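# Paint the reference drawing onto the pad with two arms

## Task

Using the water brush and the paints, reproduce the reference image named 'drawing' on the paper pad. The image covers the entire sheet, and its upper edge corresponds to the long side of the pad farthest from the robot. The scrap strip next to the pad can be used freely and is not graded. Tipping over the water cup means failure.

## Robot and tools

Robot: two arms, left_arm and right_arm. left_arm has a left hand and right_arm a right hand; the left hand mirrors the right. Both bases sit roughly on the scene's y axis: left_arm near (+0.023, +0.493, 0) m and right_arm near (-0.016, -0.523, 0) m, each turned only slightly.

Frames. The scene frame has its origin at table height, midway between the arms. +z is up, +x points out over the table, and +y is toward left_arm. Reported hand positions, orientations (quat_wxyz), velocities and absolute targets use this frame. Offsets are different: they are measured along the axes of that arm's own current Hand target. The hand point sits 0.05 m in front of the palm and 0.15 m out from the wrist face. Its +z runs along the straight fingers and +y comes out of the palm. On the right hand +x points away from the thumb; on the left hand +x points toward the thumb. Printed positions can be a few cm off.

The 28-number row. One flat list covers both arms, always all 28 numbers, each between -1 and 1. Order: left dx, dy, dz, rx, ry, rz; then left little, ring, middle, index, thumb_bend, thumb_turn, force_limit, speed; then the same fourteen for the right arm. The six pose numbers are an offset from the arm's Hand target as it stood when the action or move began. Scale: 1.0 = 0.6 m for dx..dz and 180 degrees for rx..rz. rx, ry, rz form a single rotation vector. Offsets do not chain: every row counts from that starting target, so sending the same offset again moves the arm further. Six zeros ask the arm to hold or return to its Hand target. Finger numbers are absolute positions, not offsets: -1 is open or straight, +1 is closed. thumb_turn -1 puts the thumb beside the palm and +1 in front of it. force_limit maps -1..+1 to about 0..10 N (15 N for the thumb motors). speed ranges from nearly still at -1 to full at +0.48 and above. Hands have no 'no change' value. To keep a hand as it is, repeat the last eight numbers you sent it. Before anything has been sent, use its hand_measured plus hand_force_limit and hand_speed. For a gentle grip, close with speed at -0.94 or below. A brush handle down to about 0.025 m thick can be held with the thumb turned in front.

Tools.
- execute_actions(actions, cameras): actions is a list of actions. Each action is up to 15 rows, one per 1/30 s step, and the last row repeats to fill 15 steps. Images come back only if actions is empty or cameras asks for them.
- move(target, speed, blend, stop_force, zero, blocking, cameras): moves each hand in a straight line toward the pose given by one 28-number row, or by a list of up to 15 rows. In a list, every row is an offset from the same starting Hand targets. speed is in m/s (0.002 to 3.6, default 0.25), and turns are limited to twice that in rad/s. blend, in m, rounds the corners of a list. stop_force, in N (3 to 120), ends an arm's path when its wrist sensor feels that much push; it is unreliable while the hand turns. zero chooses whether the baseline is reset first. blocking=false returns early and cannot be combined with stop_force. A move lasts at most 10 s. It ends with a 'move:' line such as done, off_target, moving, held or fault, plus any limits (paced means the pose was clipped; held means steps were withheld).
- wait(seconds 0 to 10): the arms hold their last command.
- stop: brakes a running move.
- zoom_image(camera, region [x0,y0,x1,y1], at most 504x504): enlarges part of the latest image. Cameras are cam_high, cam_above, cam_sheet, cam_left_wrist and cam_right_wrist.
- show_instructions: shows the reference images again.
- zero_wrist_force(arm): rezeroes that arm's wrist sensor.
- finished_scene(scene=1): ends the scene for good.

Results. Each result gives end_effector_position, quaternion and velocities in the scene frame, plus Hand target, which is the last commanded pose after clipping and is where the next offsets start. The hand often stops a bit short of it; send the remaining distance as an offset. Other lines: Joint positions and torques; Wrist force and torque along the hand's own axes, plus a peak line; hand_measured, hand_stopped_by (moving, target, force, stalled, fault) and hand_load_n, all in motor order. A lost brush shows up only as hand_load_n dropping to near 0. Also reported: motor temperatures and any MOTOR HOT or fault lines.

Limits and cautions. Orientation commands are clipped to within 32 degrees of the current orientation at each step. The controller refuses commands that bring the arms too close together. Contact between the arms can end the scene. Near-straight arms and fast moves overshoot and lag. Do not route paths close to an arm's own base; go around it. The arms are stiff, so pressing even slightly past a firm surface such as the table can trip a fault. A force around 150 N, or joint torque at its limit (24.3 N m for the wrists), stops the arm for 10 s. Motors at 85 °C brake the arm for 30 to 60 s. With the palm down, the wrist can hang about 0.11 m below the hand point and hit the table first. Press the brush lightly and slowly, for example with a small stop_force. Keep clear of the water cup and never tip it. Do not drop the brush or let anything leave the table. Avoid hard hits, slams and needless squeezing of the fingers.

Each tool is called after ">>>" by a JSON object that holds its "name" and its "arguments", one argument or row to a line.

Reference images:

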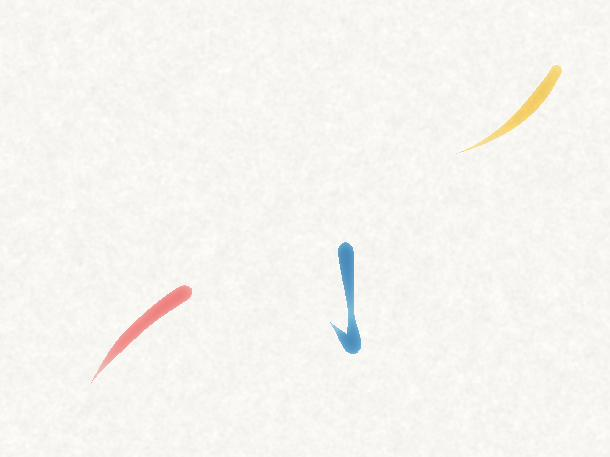

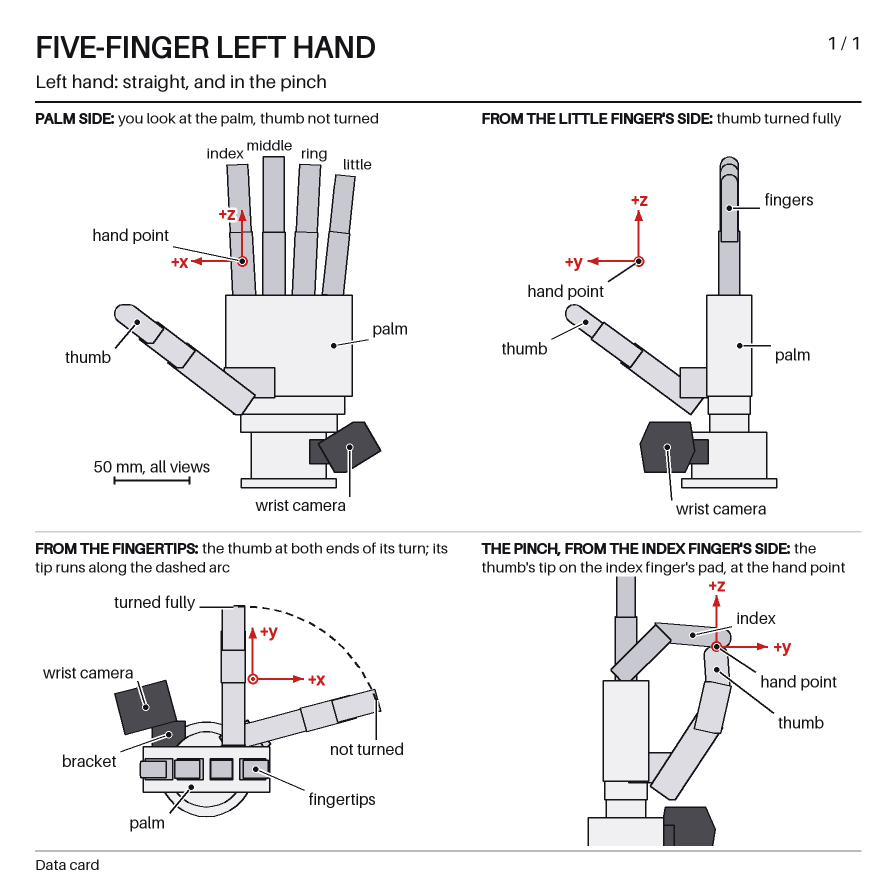

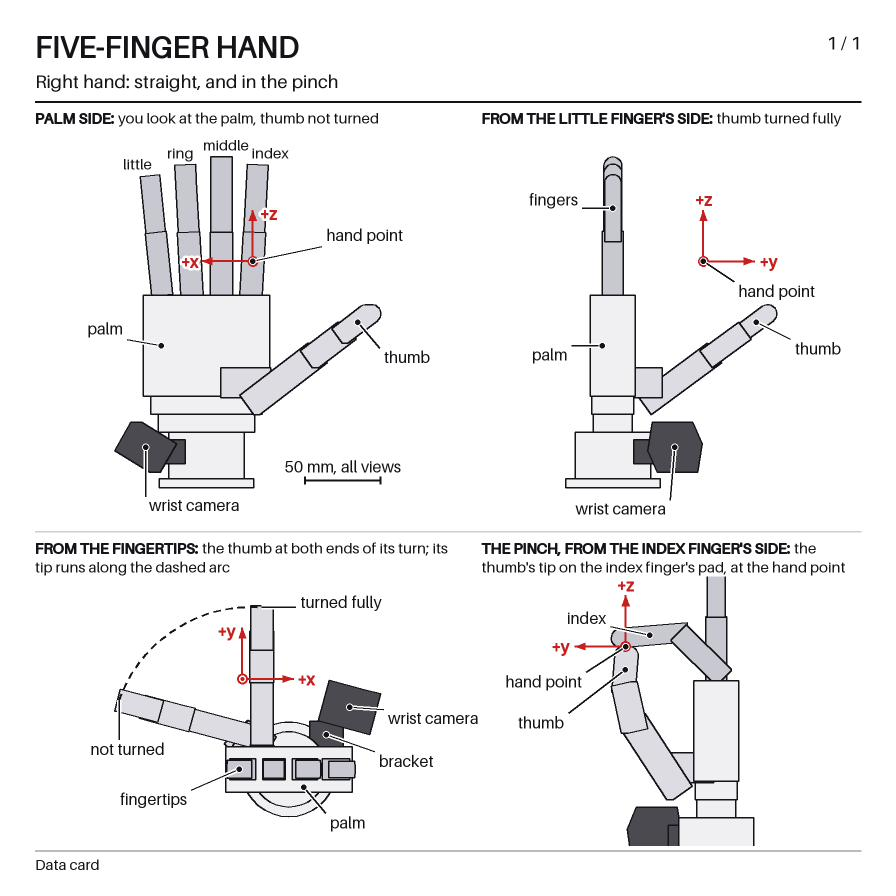

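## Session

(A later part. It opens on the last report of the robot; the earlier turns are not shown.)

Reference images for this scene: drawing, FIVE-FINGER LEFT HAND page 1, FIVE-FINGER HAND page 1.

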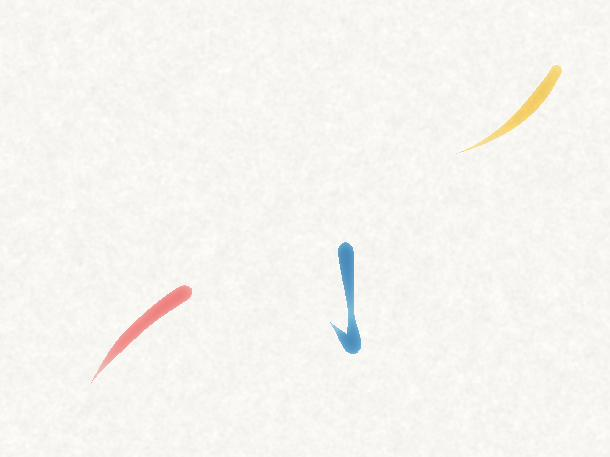

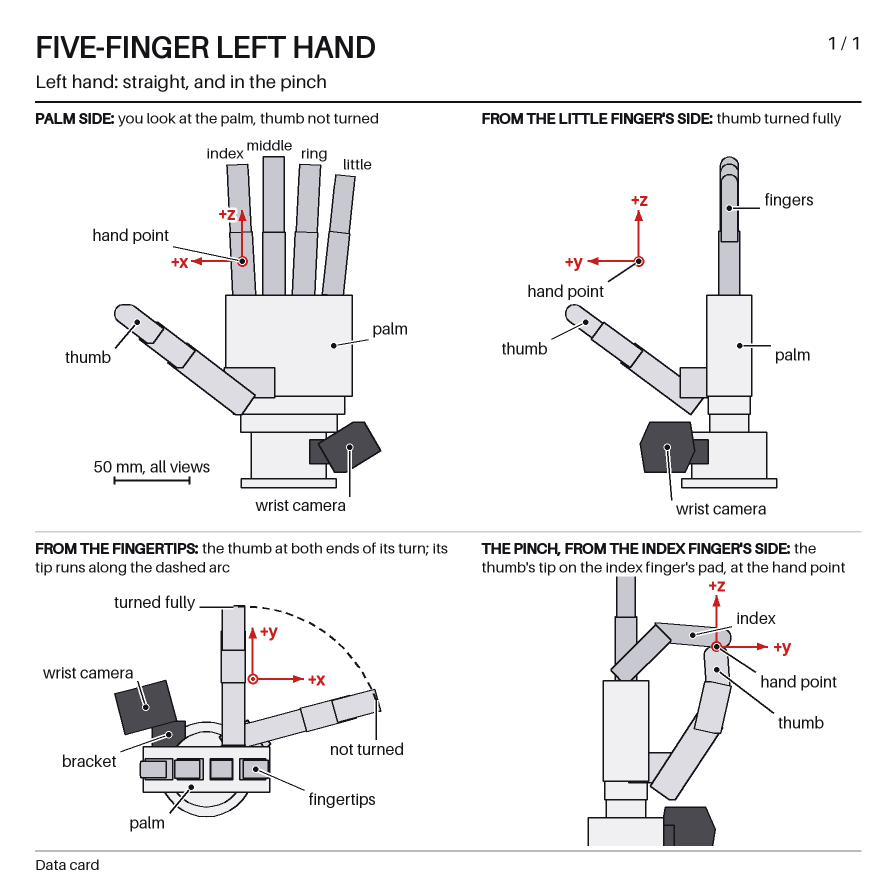

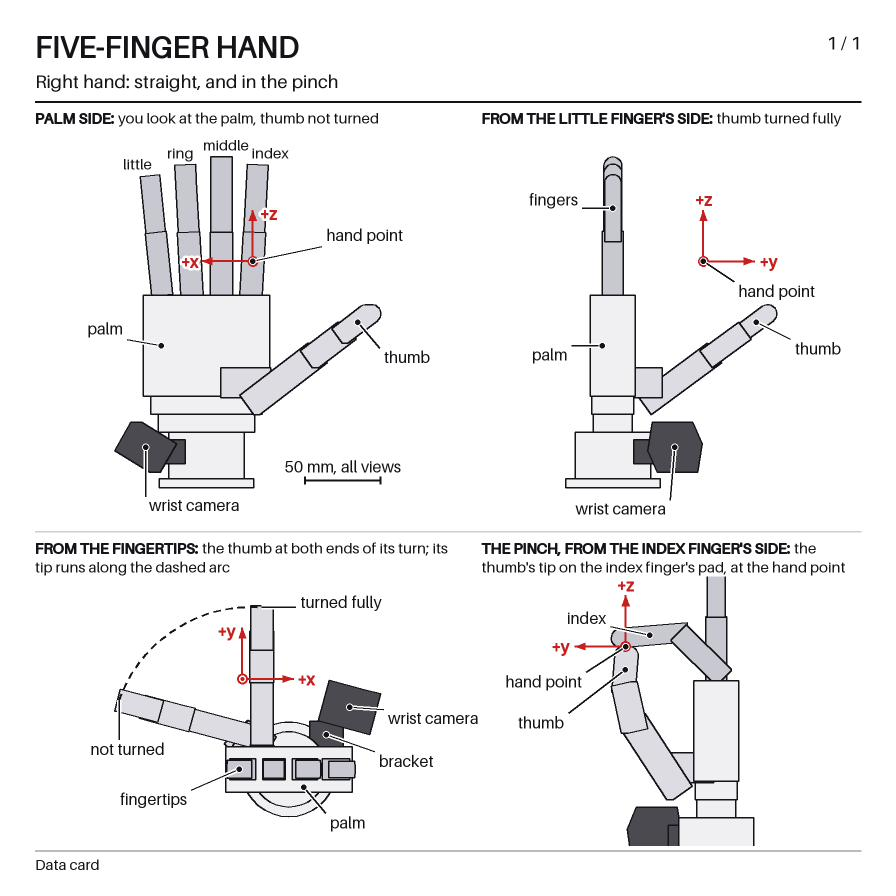

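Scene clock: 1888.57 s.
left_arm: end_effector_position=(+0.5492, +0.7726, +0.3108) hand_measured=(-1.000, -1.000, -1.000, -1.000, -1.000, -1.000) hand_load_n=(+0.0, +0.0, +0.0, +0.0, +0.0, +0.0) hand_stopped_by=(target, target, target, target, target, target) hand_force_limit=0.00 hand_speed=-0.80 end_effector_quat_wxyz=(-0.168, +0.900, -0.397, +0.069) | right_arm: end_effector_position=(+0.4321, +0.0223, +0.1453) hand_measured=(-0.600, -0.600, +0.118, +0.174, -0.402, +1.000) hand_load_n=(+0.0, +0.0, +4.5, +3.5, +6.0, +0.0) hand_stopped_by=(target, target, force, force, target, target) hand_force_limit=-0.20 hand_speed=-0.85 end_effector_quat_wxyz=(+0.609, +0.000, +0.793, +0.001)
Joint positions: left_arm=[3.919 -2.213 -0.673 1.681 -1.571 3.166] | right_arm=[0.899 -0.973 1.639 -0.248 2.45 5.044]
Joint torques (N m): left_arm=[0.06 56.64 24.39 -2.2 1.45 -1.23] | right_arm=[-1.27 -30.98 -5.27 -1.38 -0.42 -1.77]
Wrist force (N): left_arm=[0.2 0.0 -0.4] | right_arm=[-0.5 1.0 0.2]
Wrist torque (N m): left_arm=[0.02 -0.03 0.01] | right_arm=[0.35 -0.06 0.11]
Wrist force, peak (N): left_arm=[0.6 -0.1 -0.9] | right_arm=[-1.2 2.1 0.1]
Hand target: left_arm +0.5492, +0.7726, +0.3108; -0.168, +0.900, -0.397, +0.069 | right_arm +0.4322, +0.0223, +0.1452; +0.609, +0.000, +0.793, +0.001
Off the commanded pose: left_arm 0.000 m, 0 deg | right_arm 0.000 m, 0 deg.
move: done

>>> {"name": "move", "arguments": {
  "target": [
    [0,0,0,0,0,0,-1,-1,-1,-1,-1,-1,0,-0.8,0.0305,0,0.00852,0,0,0,-0.6,-0.6,0.35,0.35,-0.4,1,-0.2,-0.85],
    [0,0,0,0,0,0,-1,-1,-1,-1,-1,-1,0,-0.8,0.02797,-0.0085,0.02441,0,0,0,-0.6,-0.6,0.35,0.35,-0.4,1,-0.2,-0.85],
    [0,0,0,0,0,0,-1,-1,-1,-1,-1,-1,0,-0.8,0.02745,-0.0158,0.03924,0,0,0,-0.6,-0.6,0.35,0.35,-0.4,1,-0.2,-0.85],
    [0,0,0,0,0,0,-1,-1,-1,-1,-1,-1,0,-0.8,0.02456,-0.0273,0.05258,0,0,0,-0.6,-0.6,0.35,0.35,-0.4,1,-0.2,-0.85],
    [0,0,0,0,0,0,-1,-1,-1,-1,-1,-1,0,-0.8,0.02022,-0.04243,0.06874,0,0,0,-0.6,-0.6,0.35,0.35,-0.4,1,-0.2,-0.85],
    [0,0,0,0,0,0,-1,-1,-1,-1,-1,-1,0,-0.8,0.01507,-0.06393,0.08796,0,0,0,-0.6,-0.6,0.35,0.35,-0.4,1,-0.2,-0.85],
    [0,0,0,0,0,0,-1,-1,-1,-1,-1,-1,0,-0.8,0.01321,-0.0731,0.09489,0,0,0,-0.6,-0.6,0.35,0.35,-0.4,1,-0.2,-0.85],
    [0,0,0,0,0,0,-1,-1,-1,-1,-1,-1,0,-0.8,-0.01448,-0.0731,0.08746,0,0,0,-0.6,-0.6,0.35,0.35,-0.4,1,-0.2,-0.85],
    [0,0,0,0,0,0,-1,-1,-1,-1,-1,-1,0,-0.8,0.00419,-0.00877,0.01784,0,0,0,-0.6,-0.6,0.35,0.35,-0.4,1,-0.2,-0.85]
  ],
  "speed": [0.05,0.02,0.02,0.02,0.02,0.02,0.02,0.05,0.1],
  "blend": [0.0005,0.001,0.001,0.001,0.001,0.001,0.0005,0.001,0]
}}

>>> {"name": "move", "arguments": {
  "target": [
    [0,0,0,0,0,0,-1,-1,-1,-1,-1,-1,0,-0.8,0.02335,0,0.00626,0,0,0,-0.6,-0.6,0.35,0.35,-0.4,1,-0.2,-0.85],
    [0,0,0,0,0,0,-1,-1,-1,-1,-1,-1,0,-0.8,0.02376,-0.00971,0.01951,0,0,0,-0.6,-0.6,0.35,0.35,-0.4,1,-0.2,-0.85],
    [0,0,0,0,0,0,-1,-1,-1,-1,-1,-1,0,-0.8,0.02081,-0.02055,0.03306,0,0,0,-0.6,-0.6,0.35,0.35,-0.4,1,-0.2,-0.85],
    [0,0,0,0,0,0,-1,-1,-1,-1,-1,-1,0,-0.8,0.01652,-0.03555,0.04908,0,0,0,-0.6,-0.6,0.35,0.35,-0.4,1,-0.2,-0.85],
    [0,0,0,0,0,0,-1,-1,-1,-1,-1,-1,0,-0.8,0.01139,-0.05693,0.06819,0,0,0,-0.6,-0.6,0.35,0.35,-0.4,1,-0.2,-0.85],
    [0,0,0,0,0,0,-1,-1,-1,-1,-1,-1,0,-0.8,0.00954,-0.06608,0.0751,0,0,0,-0.6,-0.6,0.35,0.35,-0.4,1,-0.2,-0.85],
    [0,0,0,0,0,0,-1,-1,-1,-1,-1,-1,0,-0.8,-0.11427,-0.06608,0.0419,0,0,0,-0.6,-0.6,0.35,0.35,-0.4,1,-0.2,-0.85],
    [0,0,0,0,0,0,-1,-1,-1,-1,-1,-1,0,-0.8,-0.10948,-0.27833,-0.02436,0,0,0,-0.6,-0.6,0.35,0.35,-0.4,1,-0.2,-0.85]
  ],
  "speed": [0.05,0.02,0.02,0.02,0.02,0.02,0.12,0.25],
  "blend": [0.0005,0.001,0.001,0.001,0.001,0.0005,0.01,0],
  "cameras": ["cam_sheet"]
}}

>>> {"name": "zoom_image", "arguments": {
  "camera": "cam_sheet",
  "region": [90, 210, 180, 300]
}}

Scene clock: 1924.27 s.
left_arm: end_effector_position=(+0.5492, +0.7726, +0.3108) hand_measured=(-1.000, -1.000, -1.000, -1.000, -1.000, -1.000) hand_load_n=(+0.0, +0.0, +0.0, +0.0, +0.0, +0.0) hand_stopped_by=(target, target, target, target, target, target) hand_force_limit=0.00 hand_speed=-0.80 end_effector_quat_wxyz=(-0.168, +0.900, -0.397, +0.069) | right_arm: end_effector_position=(+0.4419, +0.0170, +0.1400) hand_measured=(-0.600, -0.600, +0.118, +0.174, -0.402, +1.000) hand_load_n=(+0.0, +0.0, +4.0, +3.0, +6.0, -0.5) hand_stopped_by=(target, target, force, force, target, target) hand_force_limit=-0.20 hand_speed=-0.85 end_effector_quat_wxyz=(+0.609, +0.000, +0.793, +0.001)
Joint positions: left_arm=[3.919 -2.213 -0.673 1.681 -1.571 3.166] | right_arm=[0.877 -0.969 1.649 -0.272 2.43 5.03]
Joint torques (N m): left_arm=[-0.36 55.96 24.27 -2.08 1.49 -1.21] | right_arm=[9.26 -29.99 -27.8 1.72 1.86 2.02]
Wrist force (N): left_arm=[0.4 -0.2 -0.7] | right_arm=[-0.5 1.1 0.3]
Wrist torque (N m): left_arm=[0.02 -0.07 0.03] | right_arm=[0.35 -0.06 0.02]
Wrist force, peak (N): left_arm=[0.5 0.1 -1.0] | right_arm=[-0.3 1.5 -0.3]
Hand target: left_arm +0.5492, +0.7726, +0.3108; -0.168, +0.900, -0.397, +0.069 | right_arm +0.4419, +0.0171, +0.1400; +0.609, +0.000, +0.793, +0.001
Off the commanded pose: left_arm 0.000 m, 0 deg | right_arm 0.000 m, 0 deg.
move: done

Scene clock: 1929.33 s.
left_arm: end_effector_position=(+0.5492, +0.7726, +0.3108) hand_measured=(-1.000, -1.000, -1.000, -1.000, -1.000, -1.000) hand_load_n=(+0.0, +0.0, -0.5, +0.0, -0.5, +0.0) hand_stopped_by=(target, target, target, target, target, target) hand_force_limit=0.00 hand_speed=-0.80 end_effector_quat_wxyz=(-0.168, +0.900, -0.397, +0.069) | right_arm: end_effector_position=(+0.4450, -0.1500, +0.2070) hand_measured=(-0.600, -0.600, +0.118, +0.174, -0.402, +1.000) hand_load_n=(+0.0, +0.0, +4.0, +3.0, +6.0, +0.0) hand_stopped_by=(target, target, force, force, target, target) hand_force_limit=-0.20 hand_speed=-0.85 end_effector_quat_wxyz=(+0.609, +0.000, +0.793, +0.001)
Joint positions: left_arm=[3.919 -2.213 -0.673 1.681 -1.571 3.166] | right_arm=[0.589 -1.388 2.059 -0.354 2.161 4.894]
Joint torques (N m): left_arm=[0.43 55.35 24.06 -2 1.59 -1.16] | right_arm=[-8.47 -37.91 -5.92 -2.03 -1.09 -1.89]
Wrist force (N): left_arm=[0.2 -0.3 -0.7] | right_arm=[-0.6 0.9 0.5]
Wrist torque (N m): left_arm=[-0.01 -0.03 0.02] | right_arm=[0.32 -0.07 0.11]
Wrist force, peak (N): left_arm=[0.6 -0.3 -0.8] | right_arm=[-1.1 2.7 0.7]
Hand target: left_arm +0.5492, +0.7726, +0.3108; -0.168, +0.900, -0.397, +0.069 | right_arm +0.4450, -0.1500, +0.2070; +0.609, +0.000, +0.793, +0.001
Off the commanded pose: left_arm 0.000 m, 0 deg | right_arm 0.000 m, 0 deg.
move: done
Images, in order (width x height): cam_sheet 504x504.

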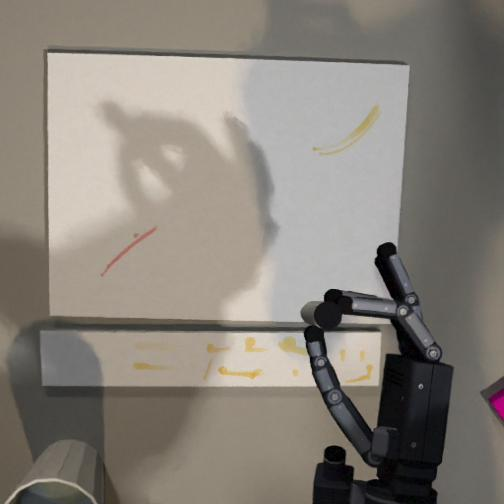

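Scaled by 5.600 from the camera's 504x504 image, which has a finer 720x720 frame.

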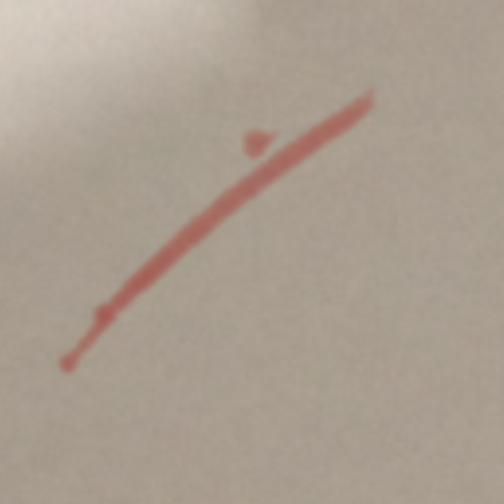

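>>> {"name": "move", "arguments": {
  "target": [
    [0,0,0,0,0,0,-1,-1,-1,-1,-1,-1,0,-0.8,-0.00499,0.26612,0.01863,0,0,0,-0.6,-0.6,0.35,0.35,-0.4,1,-0.2,-0.85],
    [0,0,0,0,0,0,-1,-1,-1,-1,-1,-1,0,-0.8,0.09483,0.26612,0.0454,0,0,0,-0.6,-0.6,0.35,0.35,-0.4,1,-0.2,-0.85]
  ],
  "speed": [0.2,0.1],
  "blend": [0.01,0]
}}

Scene clock: 1951.53 s.
left_arm: end_effector_position=(+0.5492, +0.7726, +0.3108) hand_measured=(-1.000, -1.000, -1.000, -1.000, -1.000, -1.000) hand_load_n=(+0.0, +0.0, +0.0, +0.0, +0.0, +0.0) hand_stopped_by=(target, target, target, target, target, target) hand_force_limit=0.00 hand_speed=-0.80 end_effector_quat_wxyz=(-0.168, +0.900, -0.397, +0.069) | right_arm: end_effector_position=(+0.4563, +0.0098, +0.1453) hand_measured=(-0.600, -0.600, +0.118, +0.174, -0.402, +1.000) hand_load_n=(+0.0, +0.0, +4.0, +3.5, +6.0, +0.0) hand_stopped_by=(target, target, force, force, target, target) hand_force_limit=-0.20 hand_speed=-0.85 end_effector_quat_wxyz=(+0.609, +0.000, +0.793, +0.001)
Joint positions: left_arm=[3.919 -2.213 -0.673 1.681 -1.571 3.166] | right_arm=[0.846 -0.982 1.652 -0.276 2.402 5.012]
Joint torques (N m): left_arm=[0.01 56.45 23.88 -2.08 1.51 -1.29] | right_arm=[-1.34 -29.33 -4.27 -1.49 -0.45 -1.81]
Wrist force (N): left_arm=[0.5 -0.3 -0.6] | right_arm=[-0.4 0.7 0.3]
Wrist torque (N m): left_arm=[0.00 -0.08 0.04] | right_arm=[0.30 -0.08 0.10]
Wrist force, peak (N): left_arm=[0.3 -0.3 -1.1] | right_arm=[-1.2 2.1 0.2]
Hand target: left_arm +0.5492, +0.7726, +0.3108; -0.168, +0.900, -0.397, +0.069 | right_arm +0.4563, +0.0098, +0.1452; +0.609, +0.000, +0.793, +0.001
Off the commanded pose: left_arm 0.000 m, 0 deg | right_arm 0.000 m, 0 deg.
move: done

>>> {"name": "move", "arguments": {
  "target": [
    [0,0,0,0,0,0,-1,-1,-1,-1,-1,-1,0,-0.8,0.03481,0,0.00985,0,0,0,-0.6,-0.6,0.35,0.35,-0.4,1,-0.2,-0.85],
    [0,0,0,0,0,0,-1,-1,-1,-1,-1,-1,0,-0.8,0.03494,-0.00418,0.01581,0,0,0,-0.6,-0.6,0.35,0.35,-0.4,1,-0.2,-0.85],
    [0,0,0,0,0,0,-1,-1,-1,-1,-1,-1,0,-0.8,0.03044,-0.019,0.0326,0,0,0,-0.6,-0.6,0.35,0.35,-0.4,1,-0.2,-0.85],
    [0,0,0,0,0,0,-1,-1,-1,-1,-1,-1,0,-0.8,0.02524,-0.04067,0.05197,0,0,0,-0.6,-0.6,0.35,0.35,-0.4,1,-0.2,-0.85],
    [0,0,0,0,0,0,-1,-1,-1,-1,-1,-1,0,-0.8,0.02335,-0.05203,0.05903,0,0,0,-0.6,-0.6,0.35,0.35,-0.4,1,-0.2,-0.85],
    [0,0,0,0,0,0,-1,-1,-1,-1,-1,-1,0,-0.8,-0.00483,-0.05203,0.05147,0,0,0,-0.6,-0.6,0.35,0.35,-0.4,1,-0.2,-0.85],
    [0,0,0,0,0,0,-1,-1,-1,-1,-1,-1,0,-0.8,0.00898,-0.00372,-0.00005,0,0,0,-0.6,-0.6,0.35,0.35,-0.4,1,-0.2,-0.85],
    [0,0,0,0,0,0,-1,-1,-1,-1,-1,-1,0,-0.8,0.03555,-0.00372,0.00708,0,0,0,-0.6,-0.6,0.35,0.35,-0.4,1,-0.2,-0.85],
    [0,0,0,0,0,0,-1,-1,-1,-1,-1,-1,0,-0.8,0.03596,-0.00873,0.01201,0,0,0,-0.6,-0.6,0.35,0.35,-0.4,1,-0.2,-0.85],
    [0,0,0,0,0,0,-1,-1,-1,-1,-1,-1,0,-0.8,0.03181,-0.02432,0.02746,0,0,0,-0.6,-0.6,0.35,0.35,-0.4,1,-0.2,-0.85],
    [0,0,0,0,0,0,-1,-1,-1,-1,-1,-1,0,-0.8,0.0267,-0.04563,0.04652,0,0,0,-0.6,-0.6,0.35,0.35,-0.4,1,-0.2,-0.85],
    [0,0,0,0,0,0,-1,-1,-1,-1,-1,-1,0,-0.8,0.02447,-0.05582,0.05486,0,0,0,-0.6,-0.6,0.35,0.35,-0.4,1,-0.2,-0.85],
    [0,0,0,0,0,0,-1,-1,-1,-1,-1,-1,0,-0.8,-0.00371,-0.05582,0.0473,0,0,0,-0.6,-0.6,0.35,0.35,-0.4,1,-0.2,-0.85]
  ],
  "speed": [0.05,0.02,0.02,0.02,0.02,0.05,0.1,0.05,0.02,0.02,0.02,0.02,0.05],
  "blend": [0.0005,0.001,0.001,0.001,0.0005,0.001,0.001,0.0005,0.001,0.001,0.001,0.0005,0]
}}

>>> {"name": "move", "arguments": {
  "target": [
    [0,0,0,0,0,0,-1,-1,-1,-1,-1,-1,0,-0.8,0.00104,0.00982,-0.00389,0,0,0,-0.6,-0.6,0.35,0.35,-0.4,1,-0.2,-0.85],
    [0,0,0,0,0,0,-1,-1,-1,-1,-1,-1,0,-0.8,0.02761,0.00982,0.00324,0,0,0,-0.6,-0.6,0.35,0.35,-0.4,1,-0.2,-0.85],
    [0,0,0,0,0,0,-1,-1,-1,-1,-1,-1,0,-0.8,0.02686,-0.00065,0.01249,0,0,0,-0.6,-0.6,0.35,0.35,-0.4,1,-0.2,-0.85],
    [0,0,0,0,0,0,-1,-1,-1,-1,-1,-1,0,-0.8,-0.09792,-0.00065,-0.02097,0,0,0,-0.6,-0.6,0.35,0.35,-0.4,1,-0.2,-0.85],
    [0,0,0,0,0,0,-1,-1,-1,-1,-1,-1,0,-0.8,-0.09091,-0.21051,-0.09217,0,0,0,-0.6,-0.6,0.35,0.35,-0.4,1,-0.2,-0.85]
  ],
  "speed": [0.05,0.05,0.02,0.12,0.25],
  "blend": [0.001,0.0005,0.0005,0.01,0],
  "cameras": ["cam_sheet"]
}}

>>> {"name": "zoom_image", "arguments": {
  "camera": "cam_sheet",
  "region": [90, 210, 180, 300]
}}

Scene clock: 1982.50 s.
left_arm: end_effector_position=(+0.5492, +0.7726, +0.3108) hand_measured=(-1.000, -1.000, -1.000, -1.000, -1.000, -1.000) hand_load_n=(+0.0, +0.0, +0.0, +0.0, +0.0, +0.0) hand_stopped_by=(target, target, target, target, target, target) hand_force_limit=0.00 hand_speed=-0.80 end_effector_quat_wxyz=(-0.168, +0.900, -0.397, +0.069) | right_arm: end_effector_position=(+0.4844, -0.0237, +0.1399) hand_measured=(-0.600, -0.600, +0.118, +0.174, -0.402, +1.000) hand_load_n=(+0.0, +0.5, +4.0, +3.0, +6.5, -0.5) hand_stopped_by=(target, target, force, force, target, target) hand_force_limit=-0.20 hand_speed=-0.85 end_effector_quat_wxyz=(+0.609, +0.000, +0.793, +0.001)
Joint positions: left_arm=[3.919 -2.213 -0.673 1.681 -1.571 3.166] | right_arm=[0.759 -1.012 1.72 -0.346 2.321 4.966]
Joint torques (N m): left_arm=[0.53 56.3 23.97 -1.94 1.32 -1.23] | right_arm=[-9.76 -54.08 -28.22 1.53 -1.18 1.24]
Wrist force (N): left_arm=[0.3 -0.1 -0.7] | right_arm=[-0.6 1.0 0.3]
Wrist torque (N m): left_arm=[0.04 -0.05 0.02] | right_arm=[0.34 -0.07 0.11]
Wrist force, peak (N): left_arm=[0.6 0.1 -1.0] | right_arm=[-0.5 1.5 -0.3]
Hand target: left_arm +0.5492, +0.7726, +0.3108; -0.168, +0.900, -0.397, +0.069 | right_arm +0.4844, -0.0237, +0.1400; +0.609, +0.000, +0.793, +0.001
Off the commanded pose: left_arm 0.000 m, 0 deg | right_arm 0.000 m, 0 deg.
move: done

Scene clock: 1985.23 s.
left_arm: end_effector_position=(+0.5492, +0.7726, +0.3108) hand_measured=(-1.000, -1.000, -1.000, -1.000, -1.000, -1.000) hand_load_n=(+0.0, +0.0, +0.0, +0.0, +0.0, +0.0) hand_stopped_by=(target, target, target, target, target, target) hand_force_limit=0.00 hand_speed=-0.80 end_effector_quat_wxyz=(-0.168, +0.900, -0.397, +0.069) | right_arm: end_effector_position=(+0.4453, -0.1501, +0.2068) hand_measured=(-0.600, -0.600, +0.118, +0.174, -0.402, +1.000) hand_load_n=(+0.0, +0.0, +4.0, +3.5, +6.0, -0.5) hand_stopped_by=(target, target, force, force, target, target) hand_force_limit=-0.20 hand_speed=-0.85 end_effector_quat_wxyz=(+0.609, +0.000, +0.793, +0.001)
Joint positions: left_arm=[3.919 -2.213 -0.673 1.681 -1.571 3.166] | right_arm=[0.588 -1.387 2.059 -0.354 2.16 4.894]
Joint torques (N m): left_arm=[0.13 56.77 23.6 -2.02 1.41 -1.27] | right_arm=[-9.03 -38.36 -6.05 -1.72 -1.1 -1.76]
Wrist force (N): left_arm=[0.2 -0.1 -0.7] | right_arm=[-0.5 0.8 0.5]
Wrist torque (N m): left_arm=[0.03 -0.04 0.01] | right_arm=[0.30 -0.08 0.11]
Wrist force, peak (N): left_arm=[0.4 0.1 -0.9] | right_arm=[-1.0 2.6 0.7]
Hand target: left_arm +0.5492, +0.7726, +0.3108; -0.168, +0.900, -0.397, +0.069 | right_arm +0.4452, -0.1501, +0.2068; +0.609, +0.000, +0.793, +0.001
Off the commanded pose: left_arm 0.000 m, 0 deg | right_arm 0.000 m, 0 deg.
move: done
Images, in order (width x height): cam_sheet 504x504.

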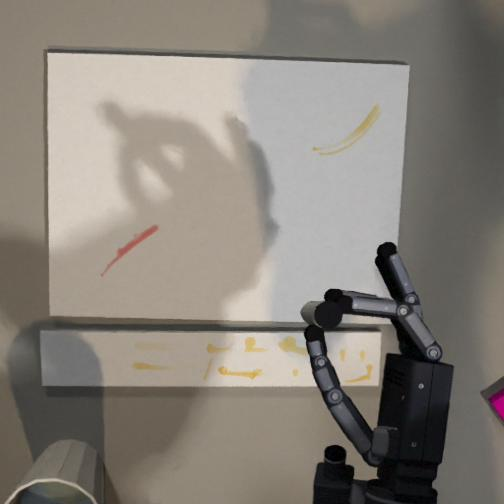

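Scaled by 5.600 from the camera's 504x504 image, which has a finer 720x720 frame.

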